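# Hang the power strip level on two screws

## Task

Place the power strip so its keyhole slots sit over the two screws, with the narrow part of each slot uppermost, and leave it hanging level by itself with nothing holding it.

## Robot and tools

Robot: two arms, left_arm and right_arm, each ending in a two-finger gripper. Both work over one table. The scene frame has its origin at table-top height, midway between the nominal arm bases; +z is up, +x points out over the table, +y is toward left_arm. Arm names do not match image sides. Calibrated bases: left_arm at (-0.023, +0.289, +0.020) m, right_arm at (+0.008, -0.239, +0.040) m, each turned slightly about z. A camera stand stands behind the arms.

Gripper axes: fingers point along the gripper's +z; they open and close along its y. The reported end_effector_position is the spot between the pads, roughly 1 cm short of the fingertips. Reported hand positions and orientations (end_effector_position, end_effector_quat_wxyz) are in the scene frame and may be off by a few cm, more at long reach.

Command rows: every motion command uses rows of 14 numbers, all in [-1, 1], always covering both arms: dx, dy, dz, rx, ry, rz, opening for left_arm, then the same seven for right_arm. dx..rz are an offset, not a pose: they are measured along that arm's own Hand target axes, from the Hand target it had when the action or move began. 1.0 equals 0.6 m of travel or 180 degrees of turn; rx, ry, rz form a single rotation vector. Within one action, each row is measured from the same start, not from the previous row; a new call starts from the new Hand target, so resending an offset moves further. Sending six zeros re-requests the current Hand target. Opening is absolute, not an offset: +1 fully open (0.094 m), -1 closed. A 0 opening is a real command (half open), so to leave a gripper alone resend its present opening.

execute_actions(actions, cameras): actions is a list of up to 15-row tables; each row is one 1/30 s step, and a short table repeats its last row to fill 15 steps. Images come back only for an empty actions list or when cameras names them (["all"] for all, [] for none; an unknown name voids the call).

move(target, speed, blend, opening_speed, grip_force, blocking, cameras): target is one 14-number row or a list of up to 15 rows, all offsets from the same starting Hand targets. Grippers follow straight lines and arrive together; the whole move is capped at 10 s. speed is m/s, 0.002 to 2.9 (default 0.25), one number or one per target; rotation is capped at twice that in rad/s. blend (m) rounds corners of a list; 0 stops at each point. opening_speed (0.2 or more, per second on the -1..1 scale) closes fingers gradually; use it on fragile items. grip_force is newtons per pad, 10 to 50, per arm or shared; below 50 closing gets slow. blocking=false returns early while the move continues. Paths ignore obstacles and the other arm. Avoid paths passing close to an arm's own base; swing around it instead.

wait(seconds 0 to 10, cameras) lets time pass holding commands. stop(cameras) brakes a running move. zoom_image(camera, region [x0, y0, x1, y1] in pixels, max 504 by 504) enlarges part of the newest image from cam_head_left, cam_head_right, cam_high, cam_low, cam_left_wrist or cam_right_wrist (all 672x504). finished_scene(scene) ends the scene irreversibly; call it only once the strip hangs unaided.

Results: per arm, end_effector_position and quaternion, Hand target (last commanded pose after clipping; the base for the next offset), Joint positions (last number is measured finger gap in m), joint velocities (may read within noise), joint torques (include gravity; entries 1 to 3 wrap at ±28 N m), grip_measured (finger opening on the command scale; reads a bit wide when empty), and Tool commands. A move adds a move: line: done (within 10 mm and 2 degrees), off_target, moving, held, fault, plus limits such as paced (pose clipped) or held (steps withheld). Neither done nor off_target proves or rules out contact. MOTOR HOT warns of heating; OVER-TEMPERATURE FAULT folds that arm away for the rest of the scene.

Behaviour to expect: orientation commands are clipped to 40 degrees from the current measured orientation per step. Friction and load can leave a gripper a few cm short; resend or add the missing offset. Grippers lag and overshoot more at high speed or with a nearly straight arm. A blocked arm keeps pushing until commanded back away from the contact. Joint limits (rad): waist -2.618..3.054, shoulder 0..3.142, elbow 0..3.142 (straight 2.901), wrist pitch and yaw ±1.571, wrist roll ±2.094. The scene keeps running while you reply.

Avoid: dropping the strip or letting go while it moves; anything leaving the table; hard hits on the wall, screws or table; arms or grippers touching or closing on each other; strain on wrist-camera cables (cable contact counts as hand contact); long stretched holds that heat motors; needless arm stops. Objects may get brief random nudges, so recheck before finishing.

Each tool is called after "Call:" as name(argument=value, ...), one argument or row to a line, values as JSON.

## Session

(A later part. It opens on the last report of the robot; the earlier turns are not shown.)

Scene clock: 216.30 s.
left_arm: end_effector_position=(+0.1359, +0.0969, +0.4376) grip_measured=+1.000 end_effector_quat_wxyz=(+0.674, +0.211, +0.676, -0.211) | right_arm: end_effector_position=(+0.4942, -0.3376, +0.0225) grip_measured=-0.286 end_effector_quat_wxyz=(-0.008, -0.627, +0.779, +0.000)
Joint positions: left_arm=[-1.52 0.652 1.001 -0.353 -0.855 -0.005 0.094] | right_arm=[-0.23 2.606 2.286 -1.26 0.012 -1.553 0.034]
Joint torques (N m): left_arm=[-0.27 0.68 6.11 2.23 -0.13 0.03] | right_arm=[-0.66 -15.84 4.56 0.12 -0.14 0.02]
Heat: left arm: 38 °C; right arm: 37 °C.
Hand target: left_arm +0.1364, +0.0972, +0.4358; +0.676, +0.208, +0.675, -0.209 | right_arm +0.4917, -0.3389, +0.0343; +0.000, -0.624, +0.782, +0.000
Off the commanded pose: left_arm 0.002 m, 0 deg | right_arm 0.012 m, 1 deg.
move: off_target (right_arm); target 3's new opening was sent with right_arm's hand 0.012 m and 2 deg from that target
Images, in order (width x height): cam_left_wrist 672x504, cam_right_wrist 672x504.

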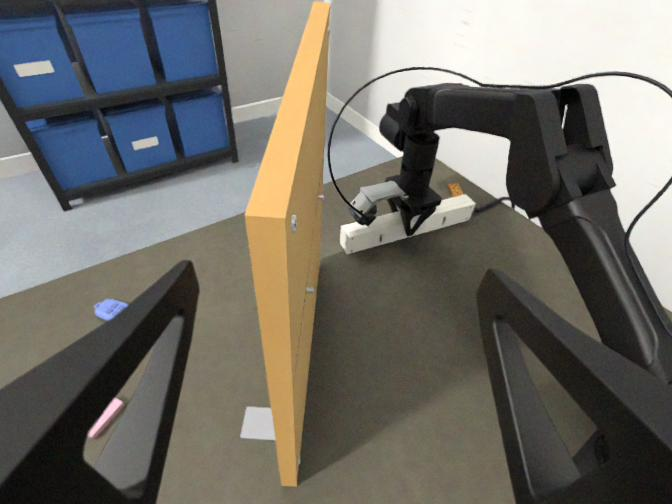

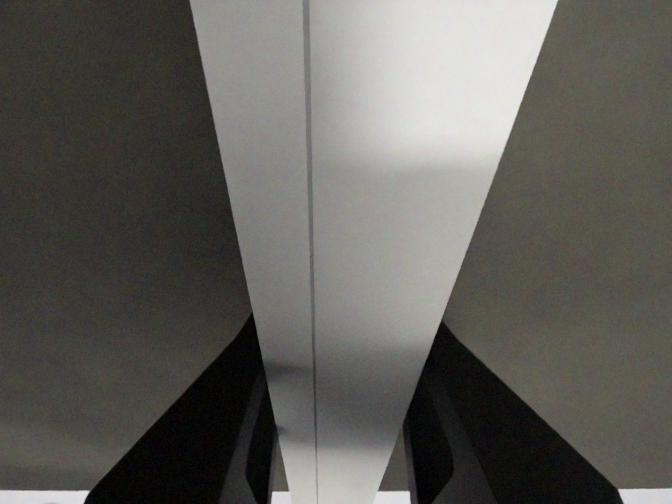

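Call:
move(
  target=[0,0,0,0,0,0,1, 0,0,0,0,0,0,0.1],
  opening_speed=0.8,
)

Call:
move(
  target=[0,0,0,0,0,0,1, 0,0,-0.035,0,0,0,0.1],
  speed=0.1,
  cameras=["cam_left_wrist"],
)

Call:
zoom_image(
  camera="cam_left_wrist",
  region=[320, 150, 480, 270],
)

Scene clock: 221.93 s.
left_arm: end_effector_position=(+0.1359, +0.0969, +0.4376) grip_measured=+1.000 end_effector_quat_wxyz=(+0.674, +0.211, +0.676, -0.211) | right_arm: end_effector_position=(+0.4943, -0.3376, +0.0225) grip_measured=+0.098 end_effector_quat_wxyz=(-0.008, -0.627, +0.779, -0.001)
Joint positions: left_arm=[-1.52 0.652 1.001 -0.353 -0.855 -0.005 0.094] | right_arm=[-0.23 2.606 2.286 -1.26 0.012 -1.553 0.052]
Joint torques (N m): left_arm=[-0.28 0.68 6.11 2.23 -0.13 0.03] | right_arm=[-0.65 -15.86 4.63 0.11 -0.14 0.02]
Heat: left arm: 38 °C; right arm: 38 °C.
Hand target: left_arm +0.1364, +0.0972, +0.4358; +0.676, +0.208, +0.675, -0.209 | right_arm +0.4917, -0.3389, +0.0343; +0.000, -0.624, +0.782, +0.000
Off the commanded pose: left_arm 0.002 m, 0 deg | right_arm 0.012 m, 1 deg.
move: off_target (right_arm)

Scene clock: 222.83 s.
left_arm: end_effector_position=(+0.1359, +0.0969, +0.4376) grip_measured=+1.000 end_effector_quat_wxyz=(+0.674, +0.211, +0.676, -0.211) | right_arm: end_effector_position=(+0.4851, -0.3358, +0.0262) grip_measured=+0.098 end_effector_quat_wxyz=(-0.020, -0.627, +0.779, +0.014)
Joint positions: left_arm=[-1.52 0.652 1.001 -0.353 -0.855 -0.005 0.094] | right_arm=[-0.23 2.606 2.299 -1.311 0.012 -1.553 0.052]
Joint torques (N m): left_arm=[-0.27 0.66 6.12 2.23 -0.13 0.03] | right_arm=[-0.65 -16.72 8.18 -0.13 -0.14 -0.01]
Heat: left arm: 38 °C; right arm: 39 °C.
Hand target: left_arm +0.1364, +0.0972, +0.4358; +0.676, +0.208, +0.675, -0.209 | right_arm +0.4916, -0.3389, +0.0553; +0.000, -0.624, +0.782, +0.000
Off the commanded pose: left_arm 0.002 m, 0 deg | right_arm 0.030 m, 3 deg.
move: off_target (right_arm)
Images, in order (width x height): cam_left_wrist 672x504.

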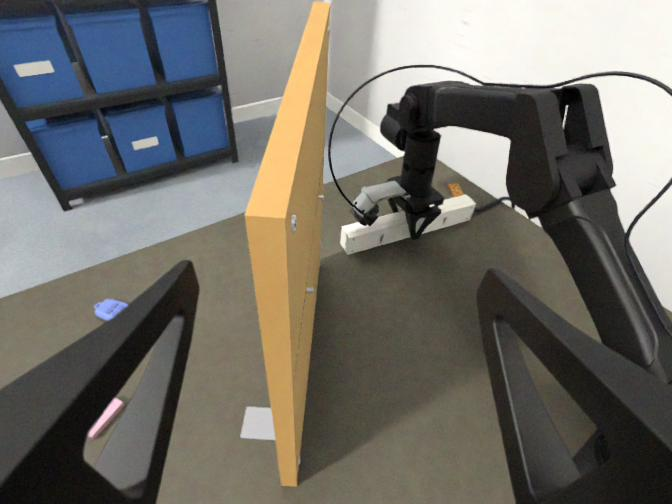

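Scaled by 3.150.

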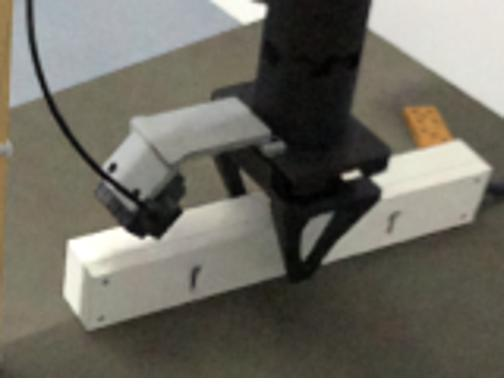

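Call:
execute_actions(
  actions=[],
  cameras=["cam_right_wrist","cam_left_wrist","cam_high"],
)

Scene clock: 245.87 s.
left_arm: end_effector_position=(+0.1359, +0.0969, +0.4376) grip_measured=+1.000 end_effector_quat_wxyz=(+0.674, +0.211, +0.676, -0.211) | right_arm: end_effector_position=(+0.4850, -0.3357, +0.0262) grip_measured=+0.098 end_effector_quat_wxyz=(-0.020, -0.627, +0.779, +0.014)
Joint positions: left_arm=[-1.52 0.652 1.001 -0.353 -0.855 -0.005 0.094] | right_arm=[-0.23 2.606 2.299 -1.312 0.012 -1.553 0.052]
Joint velocities: within noise
Joint torques (N m): left_arm=[-0.27 0.69 6.12 2.23 -0.13 0.03] | right_arm=[-0.66 -16.75 8.2 -0.14 -0.15 0]
Heat: left arm: 38 °C; right arm: 45 °C.
Hand target: left_arm +0.1364, +0.0972, +0.4358; +0.676, +0.208, +0.675, -0.209 | right_arm +0.4916, -0.3389, +0.0553; +0.000, -0.624, +0.782, +0.000
Tool commands: left_gripper/opening=+1.0 right_gripper/opening=+0.1
Off the commanded pose: left_arm 0.002 m, 0 deg | right_arm 0.030 m, 3 deg.
Images, in order (width x height): cam_high 672x504, cam_left_wrist 672x504, cam_right_wrist 672x504.

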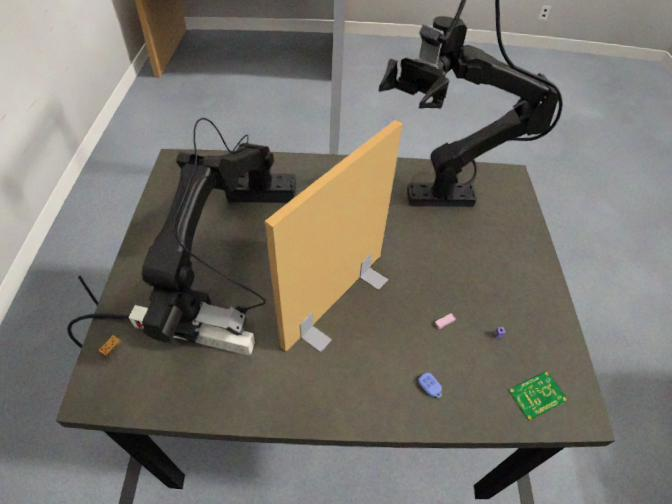

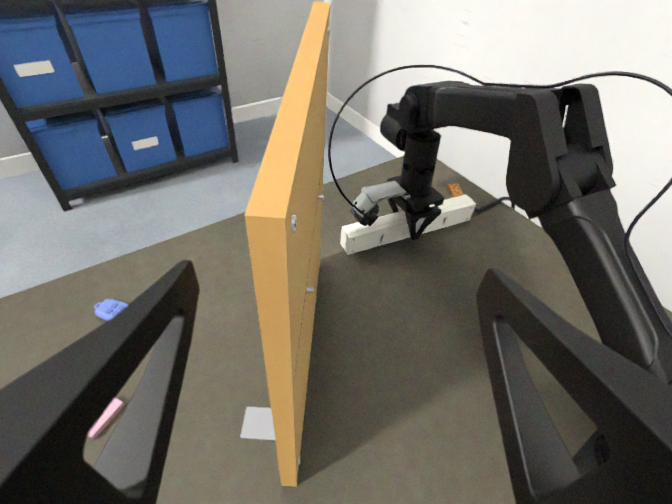

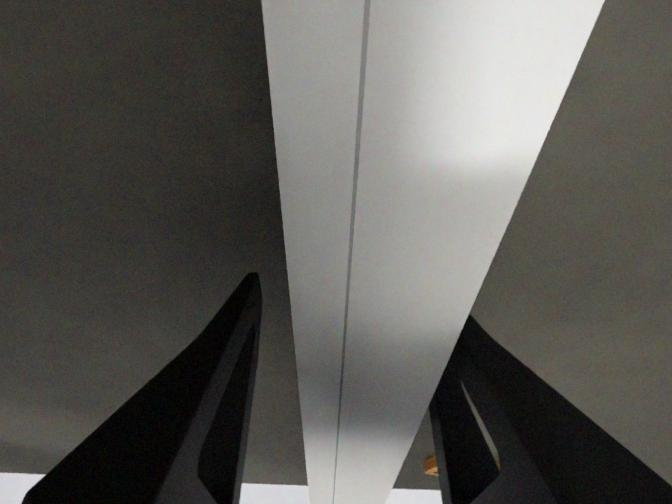

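Call:
move(
  target=[
    [0,0,0,0,0,0,1,0,0,-0.0667,0,0,0,0.1],
    [0,0,0,0,0,0,1,0,0,0,0,0,0,0.1],
  ],
  speed=0.15,
  blend=[0.01,0],
)

Scene clock: 250.80 s.
left_arm: end_effector_position=(+0.1359, +0.0969, +0.4377) grip_measured=+1.000 end_effector_quat_wxyz=(+0.674, +0.211, +0.676, -0.211) | right_arm: end_effector_position=(+0.4903, -0.3368, +0.0415) grip_measured=+0.098 end_effector_quat_wxyz=(-0.013, -0.627, +0.779, +0.006)
Joint positions: left_arm=[-1.52 0.652 1.001 -0.352 -0.855 -0.005 0.094] | right_arm=[-0.23 2.604 2.358 -1.352 0.012 -1.553 0.052]
Joint torques (N m): left_arm=[-0.28 0.68 6.12 2.23 -0.13 0.03] | right_arm=[-0.64 -16.02 4.88 0.18 -0.13 0]
Heat: left arm: 38 °C; right arm: 46 °C.
Hand target: left_arm +0.1364, +0.0972, +0.4359; +0.676, +0.208, +0.675, -0.209 | right_arm +0.4916, -0.3389, +0.0553; +0.000, -0.624, +0.782, +0.000
Off the commanded pose: left_arm 0.002 m, 0 deg | right_arm 0.014 m, 2 deg.
move: off_target (right_arm)

Call:
move(
  target=[
    [0,0,0,0,0,0,1,0,0,-0.0667,0,0,0,0.1],
    [0,0,0,0,0,0,1,0,0,-0.008,0,0,0,0.1],
  ],
  speed=0.15,
  blend=[0.01,0],
)

Call:
move(
  target=[0,0,0,0,0,0,1,0,0,0,0,0,0,-0.55],
  opening_speed=0.8,
  cameras=["cam_right_wrist"],
)

Scene clock: 264.90 s.
left_arm: end_effector_position=(+0.1359, +0.0969, +0.4377) grip_measured=+1.000 end_effector_quat_wxyz=(+0.674, +0.211, +0.676, -0.211) | right_arm: end_effector_position=(+0.4907, -0.3369, +0.0471) grip_measured=+0.098 end_effector_quat_wxyz=(-0.013, -0.627, +0.779, +0.006)
Joint positions: left_arm=[-1.52 0.652 1.001 -0.352 -0.855 -0.005 0.094] | right_arm=[-0.23 2.604 2.379 -1.372 0.012 -1.553 0.052]
Joint torques (N m): left_arm=[-0.27 0.68 6.11 2.23 -0.13 0.03] | right_arm=[-0.65 -15.84 4.88 0.22 -0.15 0.02]
Heat: left arm: 39 °C; right arm: 44 °C.
Hand target: left_arm +0.1364, +0.0972, +0.4359; +0.676, +0.208, +0.675, -0.209 | right_arm +0.4917, -0.3389, +0.0602; +0.000, -0.624, +0.782, +0.000
Off the commanded pose: left_arm 0.002 m, 0 deg | right_arm 0.013 m, 2 deg.
move: off_target (right_arm)

Scene clock: 265.93 s.
left_arm: end_effector_position=(+0.1359, +0.0969, +0.4377) grip_measured=+1.000 end_effector_quat_wxyz=(+0.674, +0.211, +0.676, -0.211) | right_arm: end_effector_position=(+0.4919, -0.3371, +0.0471) grip_measured=-0.293 end_effector_quat_wxyz=(-0.011, -0.627, +0.779, +0.004)
Joint positions: left_arm=[-1.52 0.652 1.001 -0.352 -0.855 -0.005 0.094] | right_arm=[-0.23 2.604 2.379 -1.367 0.012 -1.553 0.033]
Joint torques (N m): left_arm=[-0.27 0.66 6.12 2.23 -0.13 0.04] | right_arm=[-0.66 -15.87 4.89 0.16 -0.15 0.01]
Heat: left arm: 39 °C; right arm: 44 °C.
Hand target: left_arm +0.1364, +0.0972, +0.4359; +0.676, +0.208, +0.675, -0.209 | right_arm +0.4917, -0.3389, +0.0602; +0.000, -0.624, +0.782, +0.000
Off the commanded pose: left_arm 0.002 m, 0 deg | right_arm 0.013 m, 1 deg.
move: off_target (right_arm)
Images, in order (width x height): cam_right_wrist 672x504.

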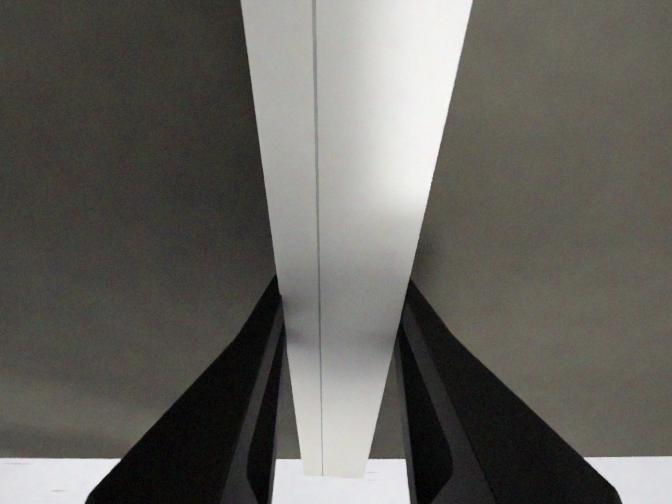

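Call:
move(
  target=[
    [0,0,0,0,0,0,1,0,0,-0.06,0,0,0,-0.55],
    [0,0,0,0,0,0,1,0,0.0667,-0.05,0.35,0,0,-0.55],
  ],
  speed=0.2,
  blend=[0.02,0],
  cameras=["cam_right_wrist","cam_left_wrist","cam_low"],
)

Scene clock: 284.57 s.
left_arm: end_effector_position=(+0.1359, +0.0969, +0.4377) grip_measured=+1.000 end_effector_quat_wxyz=(+0.674, +0.211, +0.676, -0.211) | right_arm: end_effector_position=(+0.4409, -0.3291, +0.0735) grip_measured=-0.293 end_effector_quat_wxyz=(+0.308, -0.540, +0.687, -0.376)
Joint positions: left_arm=[-1.52 0.652 1.001 -0.352 -0.855 -0.005 0.094] | right_arm=[-0.233 1.825 0.616 0.654 0.015 -1.542 0.033]
Joint torques (N m): left_arm=[-0.27 0.68 6.12 2.23 -0.13 0.04] | right_arm=[0.64 -6.37 5.09 2.51 0.16 -0.12]
Heat: left arm: 39 °C; right arm: 47 °C.
Hand target: left_arm +0.1364, +0.0972, +0.4359; +0.676, +0.208, +0.675, -0.209 | right_arm +0.4526, -0.3301, +0.0901; +0.326, -0.532, +0.666, -0.409
Off the commanded pose: left_arm 0.002 m, 0 deg | right_arm 0.020 m, 5 deg.
move: off_target (right_arm); blend cut to 0.0181 m at target 1
Images, in order (width x height): cam_low 672x504, cam_left_wrist 672x504, cam_right_wrist 672x504.

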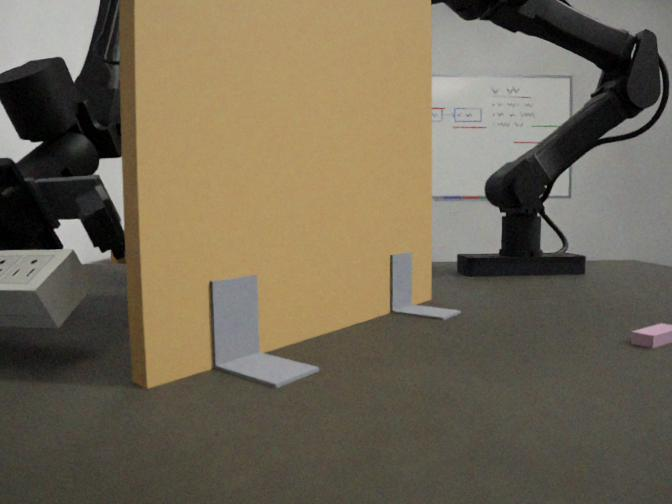

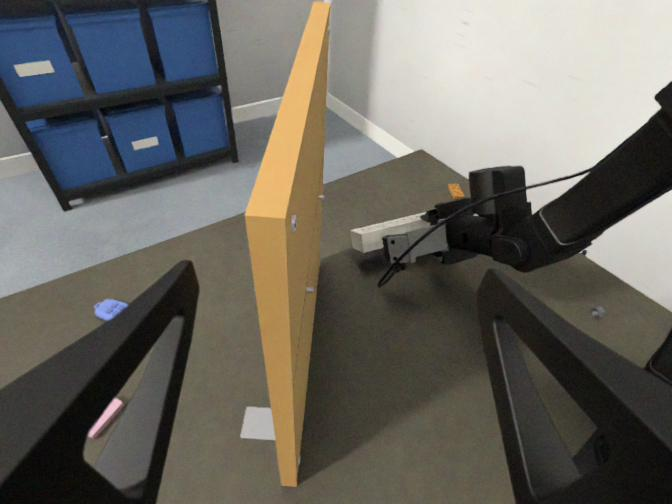

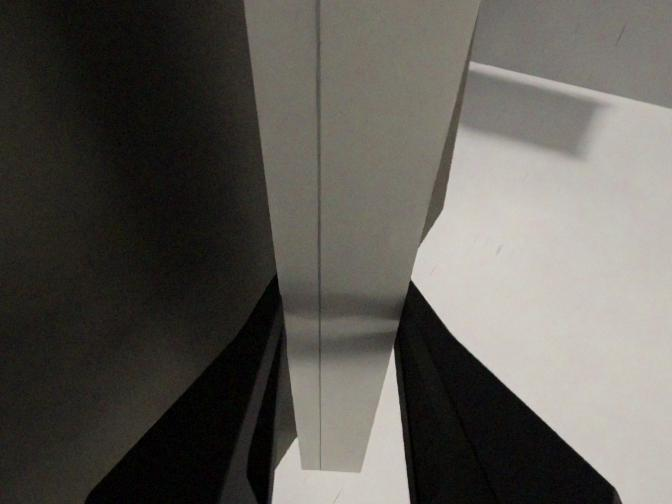

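Call:
move(
  target=[0,0,0,0,0,0,1,0,0.0297,0.0151,0,0,0,-0.55],
  speed=0.1,
)

Scene clock: 289.30 s.
left_arm: end_effector_position=(+0.1359, +0.0969, +0.4377) grip_measured=+1.000 end_effector_quat_wxyz=(+0.674, +0.211, +0.676, -0.211) | right_arm: end_effector_position=(+0.4436, -0.3306, +0.0592) grip_measured=-0.293 end_effector_quat_wxyz=(+0.311, -0.536, +0.685, -0.383)
Joint positions: left_arm=[-1.52 0.652 1.001 -0.352 -0.855 -0.005 0.094] | right_arm=[-0.233 1.904 0.605 0.76 0.02 -1.542 0.033]
Joint torques (N m): left_arm=[-0.27 0.68 6.12 2.23 -0.13 0.03] | right_arm=[0.62 -5.91 4.48 2.44 0.11 -0.12]
Heat: left arm: 39 °C; right arm: 45 °C.
Hand target: left_arm +0.1364, +0.0972, +0.4359; +0.676, +0.208, +0.675, -0.209 | right_arm +0.4526, -0.3302, +0.0702; +0.326, -0.532, +0.666, -0.409
Off the commanded pose: left_arm 0.002 m, 0 deg | right_arm 0.014 m, 4 deg.
move: off_target (right_arm)

Call:
move(
  target=[0,0,0,0,0,0,1,0,0.0185,0.0094,0,0,0,-0.55],
  speed=0.1,
  cameras=["cam_low","cam_left_wrist"],
)

Call:
zoom_image(
  camera="cam_left_wrist",
  region=[330, 180, 530, 300],
)

Call:
zoom_image(
  camera="cam_low",
  region=[0, 150, 200, 350],
)

Scene clock: 293.30 s.
left_arm: end_effector_position=(+0.1359, +0.0969, +0.4377) grip_measured=+1.000 end_effector_quat_wxyz=(+0.674, +0.211, +0.676, -0.211) | right_arm: end_effector_position=(+0.4464, -0.3316, +0.0501) grip_measured=-0.293 end_effector_quat_wxyz=(+0.313, -0.535, +0.682, -0.389)
Joint positions: left_arm=[-1.52 0.652 1.001 -0.352 -0.855 -0.005 0.094] | right_arm=[-0.233 1.961 0.605 0.83 0.022 -1.546 0.033]
Joint torques (N m): left_arm=[-0.27 0.68 6.12 2.23 -0.13 0.03] | right_arm=[0.65 -6.06 3.84 2.4 0.04 -0.11]
Heat: left arm: 39 °C; right arm: 44 °C.
Hand target: left_arm +0.1364, +0.0972, +0.4359; +0.676, +0.208, +0.675, -0.209 | right_arm +0.4527, -0.3301, +0.0578; +0.326, -0.532, +0.666, -0.409
Off the commanded pose: left_arm 0.002 m, 0 deg | right_arm 0.010 m, 3 deg.
move: off_target (right_arm)
Images, in order (width x height): cam_low 672x504, cam_left_wrist 672x504.

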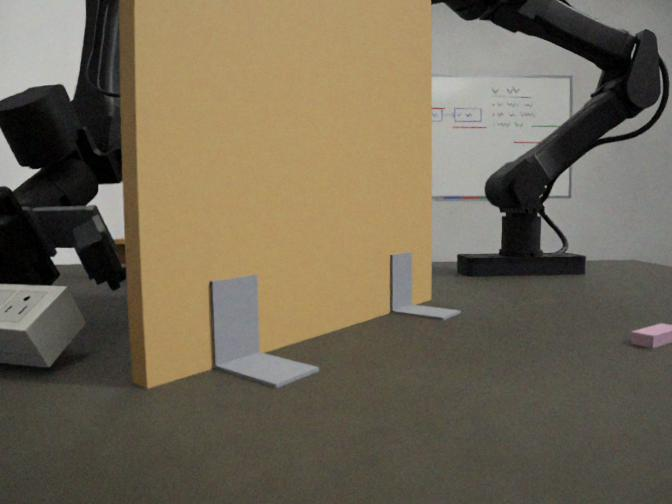

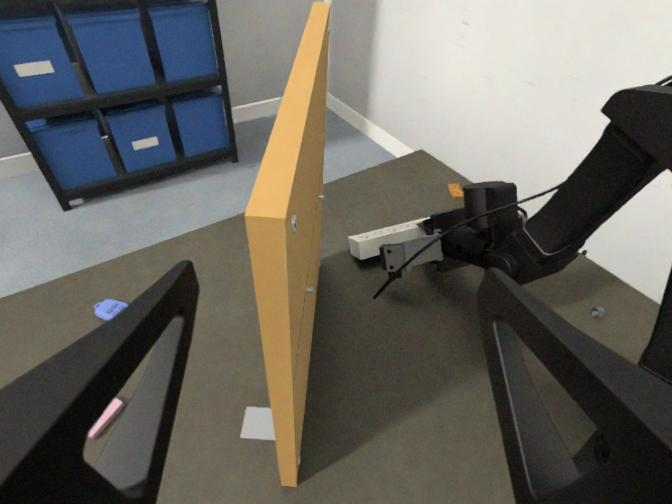

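Scaled by 2.520.

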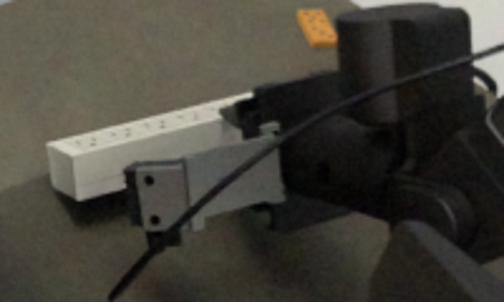

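Scaled by 2.520.

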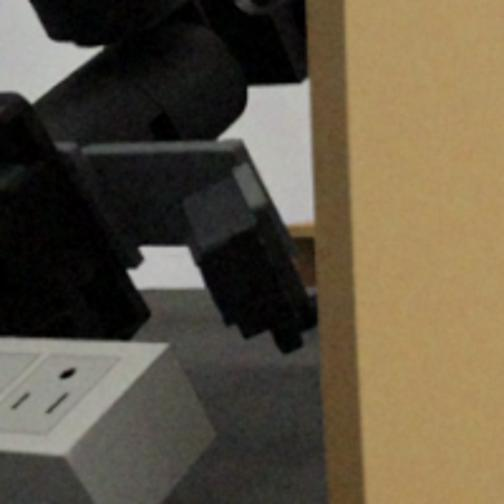

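Call:
move(
  target=[0,0,0,0,0,0,1,0,0.0104,0.0053,0,0,0,-0.55],
  speed=0.1,
  cameras=["cam_low","cam_left_wrist","cam_right_wrist"],
)

Call:
zoom_image(
  camera="cam_left_wrist",
  region=[330, 200, 450, 290],
)

Call:
zoom_image(
  camera="cam_low",
  region=[0, 250, 140, 390],
)

Scene clock: 299.87 s.
left_arm: end_effector_position=(+0.1359, +0.0969, +0.4377) grip_measured=+1.000 end_effector_quat_wxyz=(+0.674, +0.211, +0.676, -0.211) | right_arm: end_effector_position=(+0.4483, -0.3322, +0.0460) grip_measured=-0.294 end_effector_quat_wxyz=(+0.316, -0.533, +0.679, -0.394)
Joint positions: left_arm=[-1.52 0.652 1.001 -0.352 -0.855 -0.005 0.094] | right_arm=[-0.233 1.993 0.604 0.876 0.024 -1.547 0.033]
Joint torques (N m): left_arm=[-0.27 0.68 6.12 2.22 -0.13 0.03] | right_arm=[0.54 -6.11 3.67 2.32 0.05 -0.1]
Heat: left arm: 39 °C; right arm: 43 °C.
Hand target: left_arm +0.1364, +0.0972, +0.4359; +0.676, +0.208, +0.675, -0.209 | right_arm +0.4526, -0.3301, +0.0507; +0.326, -0.532, +0.666, -0.409
Off the commanded pose: left_arm 0.002 m, 0 deg | right_arm 0.007 m, 3 deg.
move: off_target (right_arm)
Images, in order (width x height): cam_low 672x504, cam_left_wrist 672x504, cam_right_wrist 672x504.

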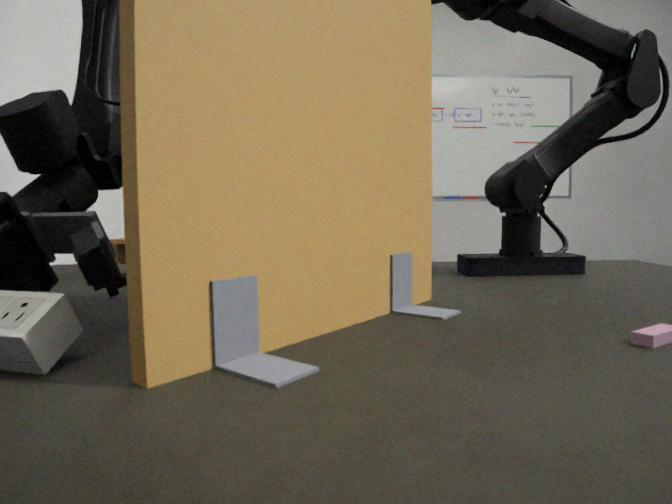

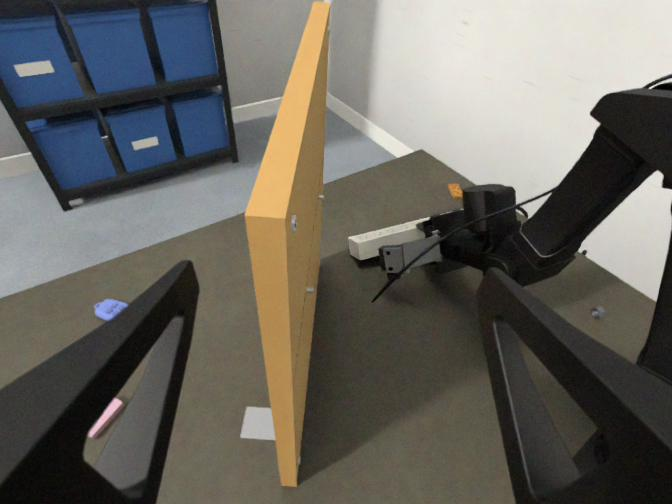

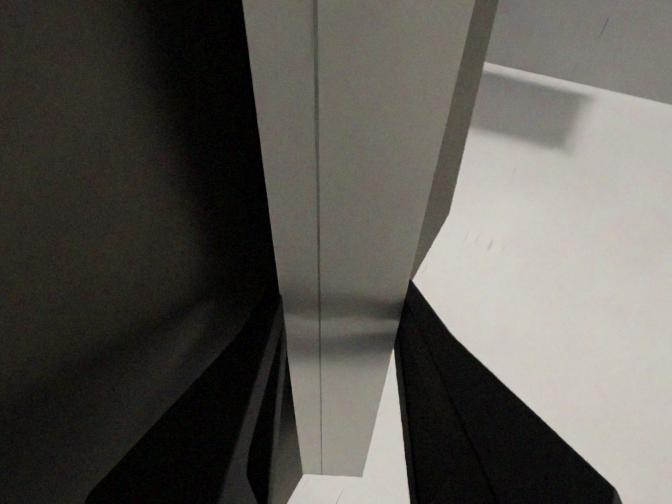

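Scaled by 4.200.

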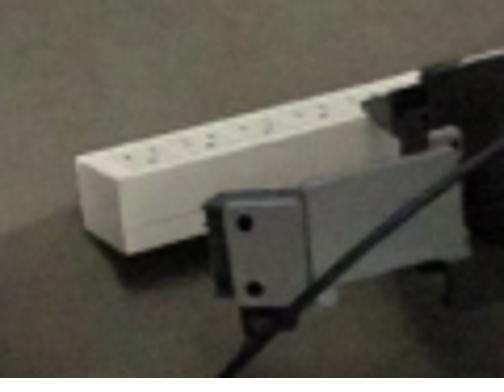

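Scaled by 3.600.

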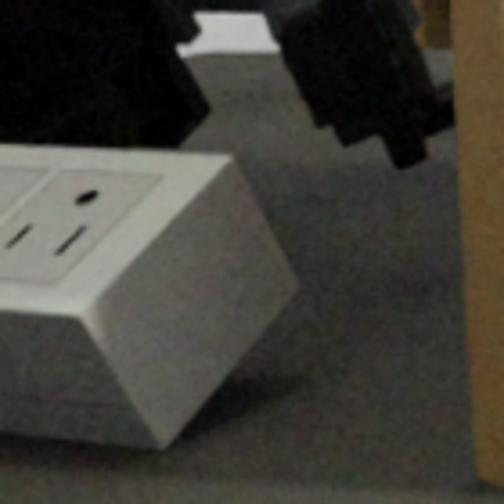

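Call:
move(
  target=[0,0,0,0,0,0,1,0,0,0,0,0,0,-0.02],
  opening_speed=0.6,
  cameras=["cam_low","cam_left_wrist","cam_right_wrist"],
)

Call:
zoom_image(
  camera="cam_low",
  region=[0, 250, 140, 390],
)

Scene clock: 304.67 s.
left_arm: end_effector_position=(+0.1359, +0.0969, +0.4377) grip_measured=+1.000 end_effector_quat_wxyz=(+0.674, +0.211, +0.676, -0.211) | right_arm: end_effector_position=(+0.4549, -0.3339, +0.0588) grip_measured=-0.022 end_effector_quat_wxyz=(+0.329, -0.528, +0.664, -0.415)
Joint positions: left_arm=[-1.52 0.652 1.001 -0.352 -0.855 -0.005 0.094] | right_arm=[-0.233 1.994 0.604 0.934 0.025 -1.56 0.046]
Joint torques (N m): left_arm=[-0.28 0.66 6.12 2.22 -0.13 0.03] | right_arm=[0.58 -5.96 3.66 1.83 0.02 0.01]
Heat: left arm: 39 °C; right arm: 41 °C.
Hand target: left_arm +0.1364, +0.0972, +0.4359; +0.676, +0.208, +0.675, -0.209 | right_arm +0.4526, -0.3301, +0.0506; +0.326, -0.532, +0.666, -0.409
Off the commanded pose: left_arm 0.002 m, 0 deg | right_arm 0.009 m, 1 deg.
move: done
Images, in order (width x height): cam_low 672x504, cam_left_wrist 672x504, cam_right_wrist 672x504.

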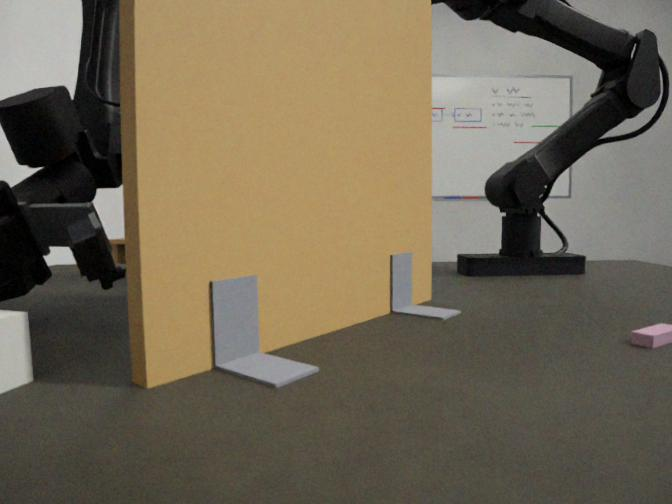

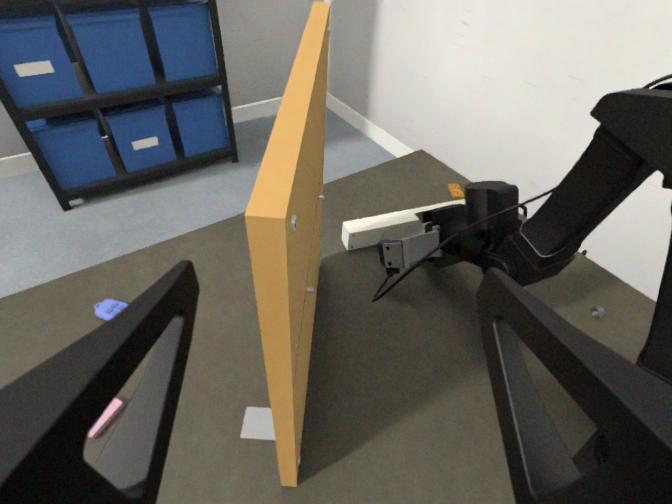

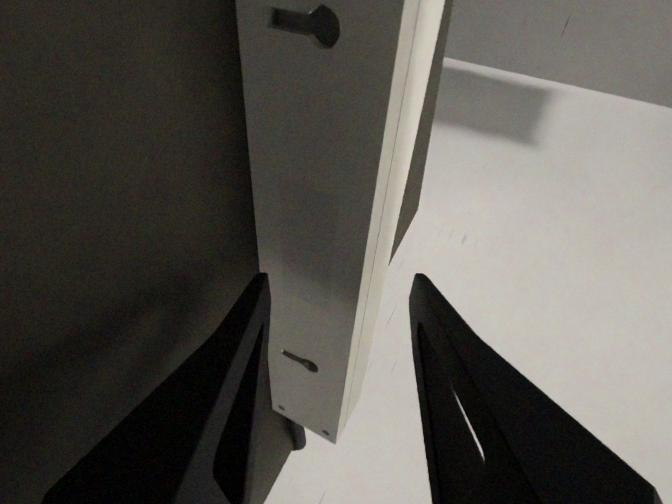

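Scaled by 3.600.

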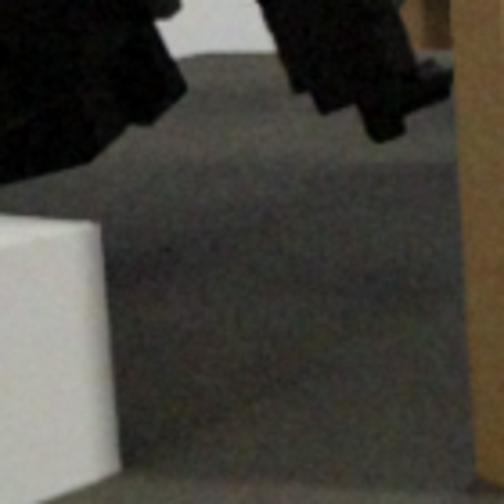

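Call:
move(
  target=[
    [0,0,0,0,0,0,1,0,0,-0.1,0,0,0,-0.02],
    [0,0,0,0,0,0,1,0,-0.06,-0.16,-0.35,0,0,0.15],
  ],
  speed=0.15,
  cameras=["cam_left_wrist","cam_right_wrist"],
)

Call:
zoom_image(
  camera="cam_left_wrist",
  region=[330, 180, 490, 280],
)

Scene clock: 341.37 s.
left_arm: end_effector_position=(+0.1359, +0.0969, +0.4377) grip_measured=+1.000 end_effector_quat_wxyz=(+0.674, +0.211, +0.676, -0.211) | right_arm: end_effector_position=(+0.3813, -0.3139, +0.1283) grip_measured=+0.148 end_effector_quat_wxyz=(-0.001, -0.628, +0.778, -0.010)
Joint positions: left_arm=[-1.52 0.652 1.001 -0.352 -0.855 -0.005 0.094] | right_arm=[-0.226 1.984 1.66 -1.233 0.015 -1.552 0.054]
Joint torques (N m): left_arm=[-0.28 0.68 6.11 2.22 -0.13 0.03] | right_arm=[-0.55 -6.87 8.4 0.07 -0.17 0.04]
Heat: left arm: 40 °C; right arm: 37 °C.
Hand target: left_arm +0.1364, +0.0972, +0.4359; +0.676, +0.208, +0.675, -0.209 | right_arm +0.3851, -0.3146, +0.1263; +0.000, -0.624, +0.782, +0.000
Off the commanded pose: left_arm 0.002 m, 0 deg | right_arm 0.004 m, 1 deg.
move: done
Images, in order (width x height): cam_left_wrist 672x504, cam_right_wrist 672x504.

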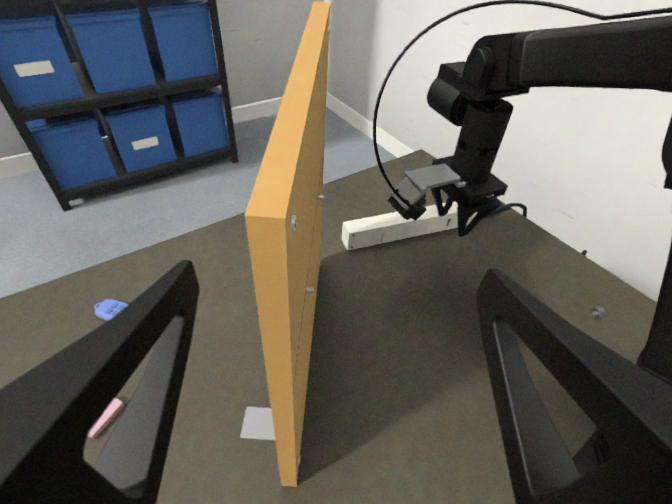

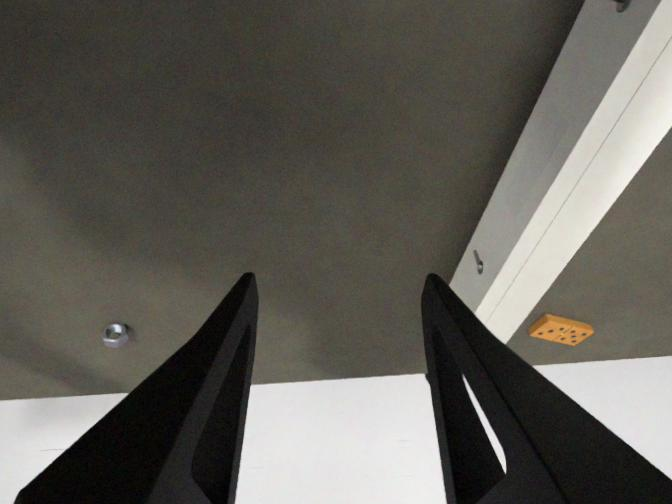

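Scaled by 3.150.

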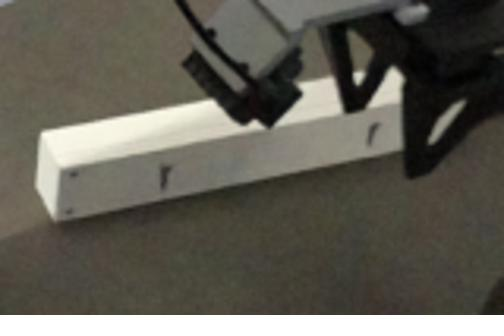

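Call:
zoom_image(
  camera="cam_right_wrist",
  region=[420, 0, 672, 360],
)

Scaled by 1.400.

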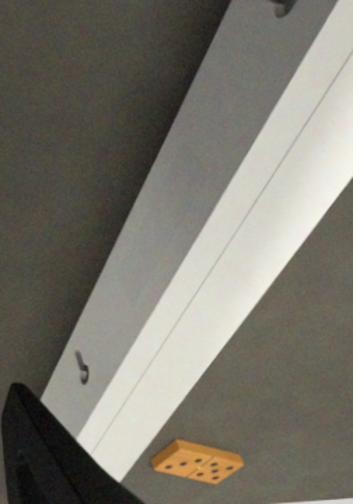

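Call:
move(
  target=[
    [0,0,0,0,0,0,1,-0.0467,-0.186,0.02,0,0,0.027,0.15],
    [0,0,0,0,0,0,1,-0.0467,-0.186,0.035,0,0,0.027,0.15],
  ],
  speed=0.2,
  cameras=["cam_right_wrist"],
)

Scene clock: 360.53 s.
left_arm: end_effector_position=(+0.1359, +0.0969, +0.4377) grip_measured=+1.000 end_effector_quat_wxyz=(+0.674, +0.211, +0.676, -0.211) | right_arm: end_effector_position=(+0.4984, -0.3158, +0.1134) grip_measured=+0.148 end_effector_quat_wxyz=(+0.009, -0.591, +0.806, -0.019)
Joint positions: left_arm=[-1.52 0.652 1.001 -0.352 -0.855 -0.005 0.094] | right_arm=[-0.184 2.572 2.585 -1.544 0.014 -1.418 0.054]
Joint torques (N m): left_arm=[-0.27 0.68 6.12 2.22 -0.13 0.04] | right_arm=[0.18 -9.99 8.23 0.13 -0.16 0.07]
Heat: left arm: 40 °C; right arm: 40 °C.
Hand target: left_arm +0.1364, +0.0972, +0.4359; +0.676, +0.208, +0.675, -0.209 | right_arm +0.5001, -0.3121, +0.1053; +0.000, -0.590, +0.808, +0.000
Off the commanded pose: left_arm 0.002 m, 0 deg | right_arm 0.009 m, 2 deg.
joint sent to its limit (right arm) — joint 4 (wrist pitch), lower limit. The joint targets still meet the commanded pose.
move: done
Images, in order (width x height): cam_right_wrist 672x504.

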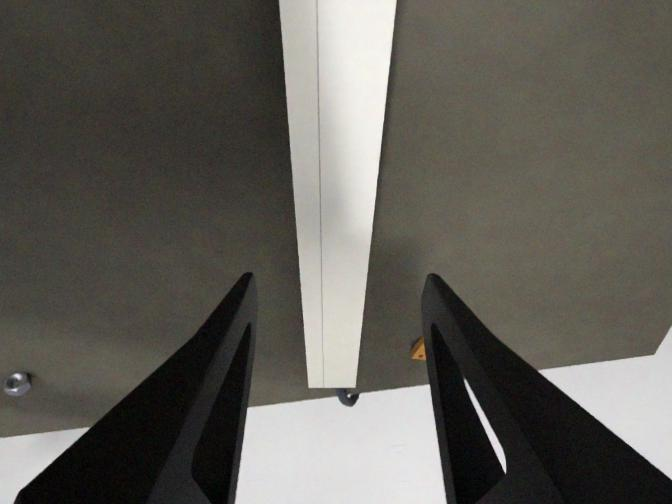

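Call:
move(
  target=[0,0,0,0,0,0,1,0,0,0.0788,0,0,0,0.15],
  speed=0.15,
)

Scene clock: 364.83 s.
left_arm: end_effector_position=(+0.1359, +0.0969, +0.4377) grip_measured=+1.000 end_effector_quat_wxyz=(+0.674, +0.211, +0.676, -0.211) | right_arm: end_effector_position=(+0.5028, -0.3165, +0.0716) grip_measured=+0.148 end_effector_quat_wxyz=(+0.005, -0.591, +0.807, -0.015)
Joint positions: left_arm=[-1.52 0.652 1.001 -0.352 -0.855 -0.005 0.094] | right_arm=[-0.184 2.572 2.417 -1.387 0.014 -1.417 0.054]
Joint torques (N m): left_arm=[-0.27 0.68 6.11 2.23 -0.12 0.03] | right_arm=[0.21 -11.14 5.15 0.33 -0.16 0.06]
Heat: left arm: 40 °C; right arm: 39 °C.
Hand target: left_arm +0.1364, +0.0972, +0.4359; +0.676, +0.208, +0.675, -0.209 | right_arm +0.5002, -0.3122, +0.0581; +0.000, -0.590, +0.808, +0.000
Off the commanded pose: left_arm 0.002 m, 0 deg | right_arm 0.014 m, 2 deg.
move: off_target (right_arm)

Call:
move(
  target=[0,0,0,0,0,0,1,0,0,0.0283,0,0,0,0.15],
  speed=0.1,
)

Scene clock: 368.00 s.
left_arm: end_effector_position=(+0.1359, +0.0969, +0.4377) grip_measured=+1.000 end_effector_quat_wxyz=(+0.674, +0.211, +0.676, -0.211) | right_arm: end_effector_position=(+0.5036, -0.3166, +0.0542) grip_measured=+0.148 end_effector_quat_wxyz=(+0.005, -0.591, +0.807, -0.015)
Joint positions: left_arm=[-1.52 0.652 1.001 -0.352 -0.855 -0.005 0.094] | right_arm=[-0.184 2.572 2.348 -1.318 0.014 -1.417 0.054]
Joint torques (N m): left_arm=[-0.27 0.68 6.11 2.22 -0.13 0.03] | right_arm=[0.2 -11.32 5.07 0.28 -0.16 0.05]
Heat: left arm: 40 °C; right arm: 39 °C.
Hand target: left_arm +0.1364, +0.0972, +0.4359; +0.676, +0.208, +0.675, -0.209 | right_arm +0.5002, -0.3122, +0.0411; +0.000, -0.590, +0.808, -0.001
Off the commanded pose: left_arm 0.002 m, 0 deg | right_arm 0.014 m, 2 deg.
move: off_target (right_arm)

Call:
move(
  target=[0,0,0,0,0,0,1,0,0,0.0135,0,0,0,0.15],
  speed=0.1,
)

Call:
move(
  target=[0,0,0,0,0,0,1,0,0,-0.004,0,0,0,-0.55],
  opening_speed=0.8,
  cameras=["cam_right_wrist"],
)

Scene clock: 371.23 s.
left_arm: end_effector_position=(+0.1359, +0.0969, +0.4377) grip_measured=+1.000 end_effector_quat_wxyz=(+0.674, +0.211, +0.676, -0.211) | right_arm: end_effector_position=(+0.5042, -0.3167, +0.0471) grip_measured=+0.148 end_effector_quat_wxyz=(+0.006, -0.591, +0.807, -0.016)
Joint positions: left_arm=[-1.52 0.652 1.001 -0.352 -0.855 -0.005 0.094] | right_arm=[-0.184 2.572 2.32 -1.287 0.014 -1.417 0.054]
Joint torques (N m): left_arm=[-0.28 0.66 6.11 2.23 -0.13 0.03] | right_arm=[0.18 -11.19 5 0.35 -0.15 0.04]
Heat: left arm: 40 °C; right arm: 38 °C.
Hand target: left_arm +0.1364, +0.0972, +0.4359; +0.676, +0.208, +0.675, -0.209 | right_arm +0.5002, -0.3122, +0.0330; +0.000, -0.590, +0.808, -0.001
Off the commanded pose: left_arm 0.002 m, 0 deg | right_arm 0.015 m, 2 deg.
move: off_target (right_arm)

Scene clock: 372.33 s.
left_arm: end_effector_position=(+0.1359, +0.0969, +0.4377) grip_measured=+1.000 end_effector_quat_wxyz=(+0.674, +0.211, +0.676, -0.211) | right_arm: end_effector_position=(+0.5038, -0.3165, +0.0471) grip_measured=-0.295 end_effector_quat_wxyz=(+0.006, -0.591, +0.807, -0.015)
Joint positions: left_arm=[-1.52 0.652 1.001 -0.352 -0.855 -0.005 0.094] | right_arm=[-0.184 2.572 2.32 -1.289 0.013 -1.417 0.033]
Joint torques (N m): left_arm=[-0.27 0.66 6.12 2.23 -0.13 0.03] | right_arm=[0.21 -11.26 5.55 0.24 -0.15 0.05]
Heat: left arm: 40 °C; right arm: 39 °C.
Hand target: left_arm +0.1364, +0.0972, +0.4359; +0.676, +0.208, +0.675, -0.209 | right_arm +0.5002, -0.3122, +0.0354; +0.000, -0.590, +0.807, +0.000
Off the commanded pose: left_arm 0.002 m, 0 deg | right_arm 0.013 m, 2 deg.
move: off_target (right_arm)
Images, in order (width x height): cam_right_wrist 672x504.

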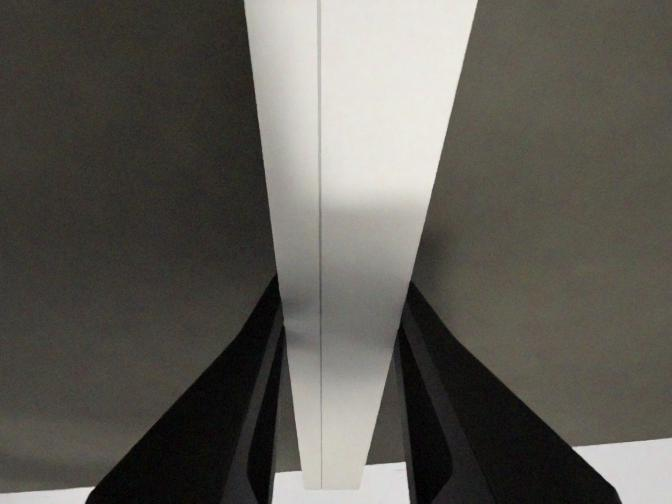

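Call:
move(
  target=[
    [0,0,0,0,0,0,1,0,0,-0.09,0,0,0,-0.55],
    [0,0,0,0,0,0,1,0,0.06,-0.0917,0.3,0,0,-0.55],
  ],
  speed=0.2,
  blend=[0.02,0],
  cameras=["cam_low"],
)

Scene clock: 379.10 s.
left_arm: end_effector_position=(+0.1359, +0.0969, +0.4377) grip_measured=+1.000 end_effector_quat_wxyz=(+0.674, +0.211, +0.676, -0.211) | right_arm: end_effector_position=(+0.4536, -0.2998, +0.0624) grip_measured=-0.295 end_effector_quat_wxyz=(+0.242, -0.539, +0.736, -0.331)
Joint positions: left_arm=[-1.52 0.652 1.001 -0.352 -0.855 -0.005 0.094] | right_arm=[-0.098 1.846 0.797 0.308 0.179 -1.41 0.033]
Joint torques (N m): left_arm=[-0.27 0.68 6.12 2.23 -0.13 0.03] | right_arm=[0.58 -10.73 5.29 2.07 0.3 -0.1]
Heat: left arm: 40 °C; right arm: 40 °C.
Hand target: left_arm +0.1364, +0.0972, +0.4359; +0.676, +0.208, +0.675, -0.209 | right_arm +0.4658, -0.3012, +0.0903; +0.268, -0.525, +0.719, -0.367
Off the commanded pose: left_arm 0.002 m, 0 deg | right_arm 0.031 m, 6 deg.
move: off_target (right_arm)
Images, in order (width x height): cam_low 672x504.

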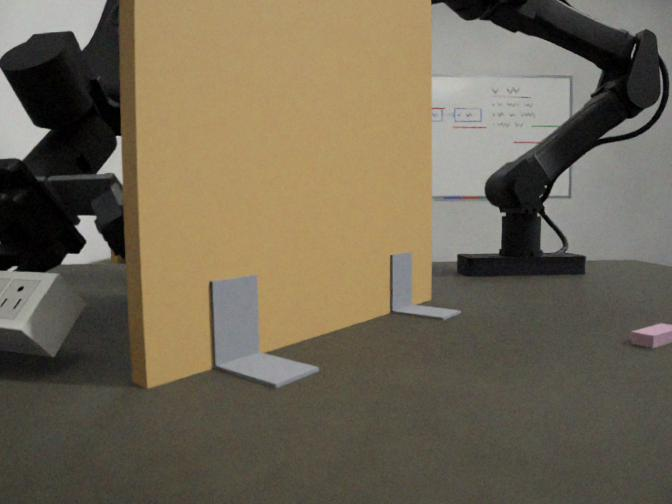

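Call:
move(
  target=[0,0,0,0,0,0,1,0,0.0183,0.0133,0,0,0,-0.55],
  speed=0.08,
  cameras=["cam_low","cam_left_wrist"],
)

Call:
zoom_image(
  camera="cam_left_wrist",
  region=[320, 190, 440, 280],
)

Call:
zoom_image(
  camera="cam_low",
  region=[0, 250, 140, 390],
)

Scene clock: 383.70 s.
left_arm: end_effector_position=(+0.1359, +0.0969, +0.4377) grip_measured=+1.000 end_effector_quat_wxyz=(+0.674, +0.211, +0.676, -0.211) | right_arm: end_effector_position=(+0.4570, -0.3001, +0.0669) grip_measured=-0.295 end_effector_quat_wxyz=(+0.255, -0.532, +0.732, -0.341)
Joint positions: left_arm=[-1.52 0.652 1.001 -0.352 -0.855 -0.005 0.094] | right_arm=[-0.098 1.846 0.781 0.361 0.179 -1.407 0.033]
Joint torques (N m): left_arm=[-0.27 0.69 6.11 2.22 -0.13 0.03] | right_arm=[0.58 -7.16 5.23 2.19 0.33 -0.08]
Heat: left arm: 40 °C; right arm: 39 °C.
Hand target: left_arm +0.1364, +0.0972, +0.4358; +0.676, +0.208, +0.675, -0.209 | right_arm +0.4659, -0.3013, +0.0768; +0.268, -0.526, +0.719, -0.367
Off the commanded pose: left_arm 0.002 m, 0 deg | right_arm 0.013 m, 4 deg.
move: off_target (right_arm)
Images, in order (width x height): cam_low 672x504, cam_left_wrist 672x504.

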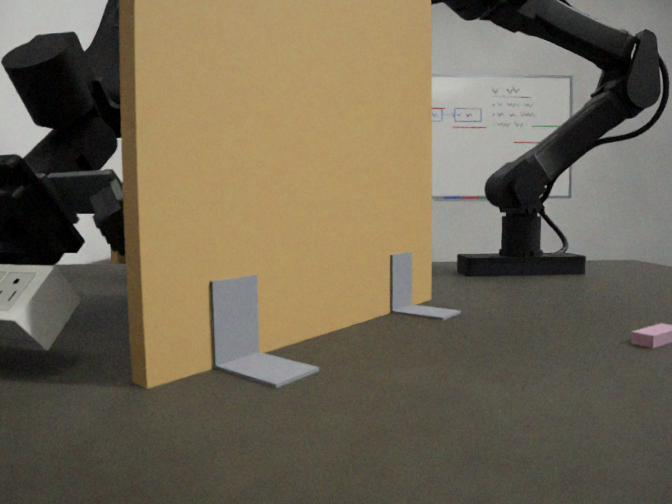

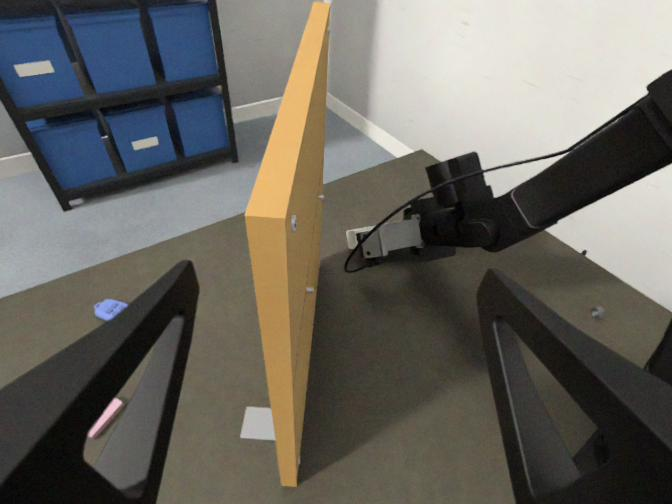

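Scaled by 4.200.

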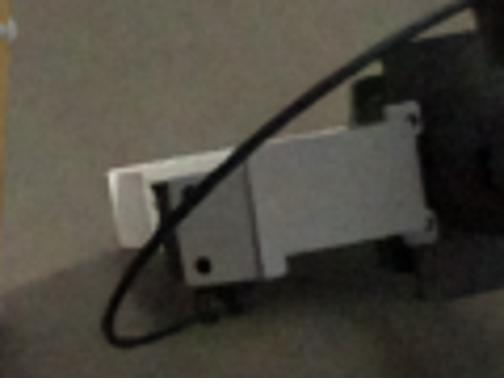

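Scaled by 3.600.

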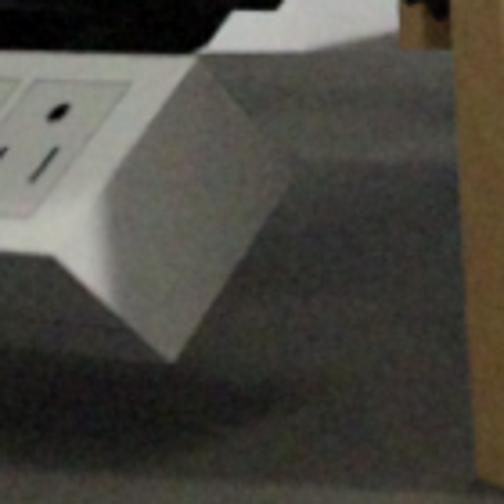

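Call:
move(
  target=[0,0,0,0,0,0,1,0,0.0215,0.0156,0,0,0,-0.55],
  speed=0.08,
  cameras=["cam_low"],
)

Call:
zoom_image(
  camera="cam_low",
  region=[0, 250, 140, 390],
)

Scene clock: 389.20 s.
left_arm: end_effector_position=(+0.1359, +0.0969, +0.4377) grip_measured=+1.000 end_effector_quat_wxyz=(+0.674, +0.211, +0.676, -0.211) | right_arm: end_effector_position=(+0.4591, -0.3015, +0.0566) grip_measured=-0.295 end_effector_quat_wxyz=(+0.259, -0.528, +0.730, -0.348)
Joint positions: left_arm=[-1.52 0.652 1.001 -0.352 -0.855 -0.005 0.094] | right_arm=[-0.098 1.891 0.765 0.438 0.186 -1.407 0.033]
Joint torques (N m): left_arm=[-0.27 0.68 6.11 2.23 -0.13 0.03] | right_arm=[0.54 -6.37 4.96 2.14 0.19 -0.13]
Heat: left arm: 40 °C; right arm: 39 °C.
Hand target: left_arm +0.1364, +0.0972, +0.4358; +0.676, +0.208, +0.675, -0.209 | right_arm +0.4659, -0.3013, +0.0609; +0.268, -0.526, +0.719, -0.367
Off the commanded pose: left_arm 0.002 m, 0 deg | right_arm 0.008 m, 3 deg.
move: off_target (right_arm)
Images, in order (width x height): cam_low 672x504.

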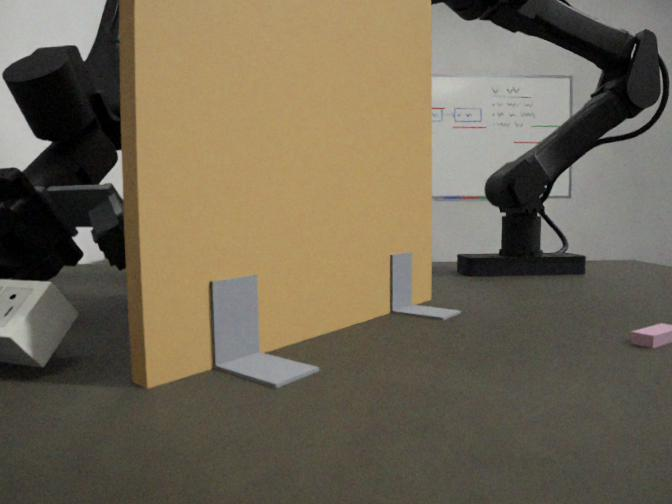

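Scaled by 3.600.

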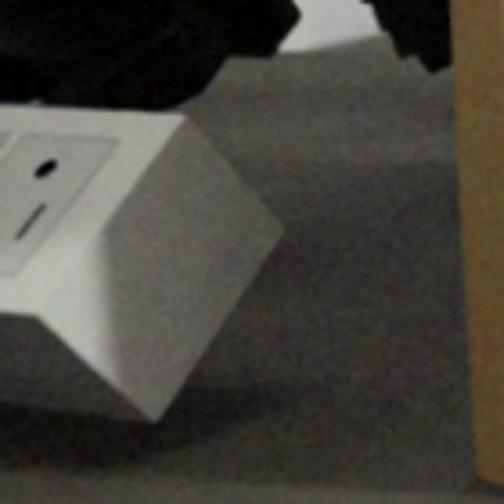

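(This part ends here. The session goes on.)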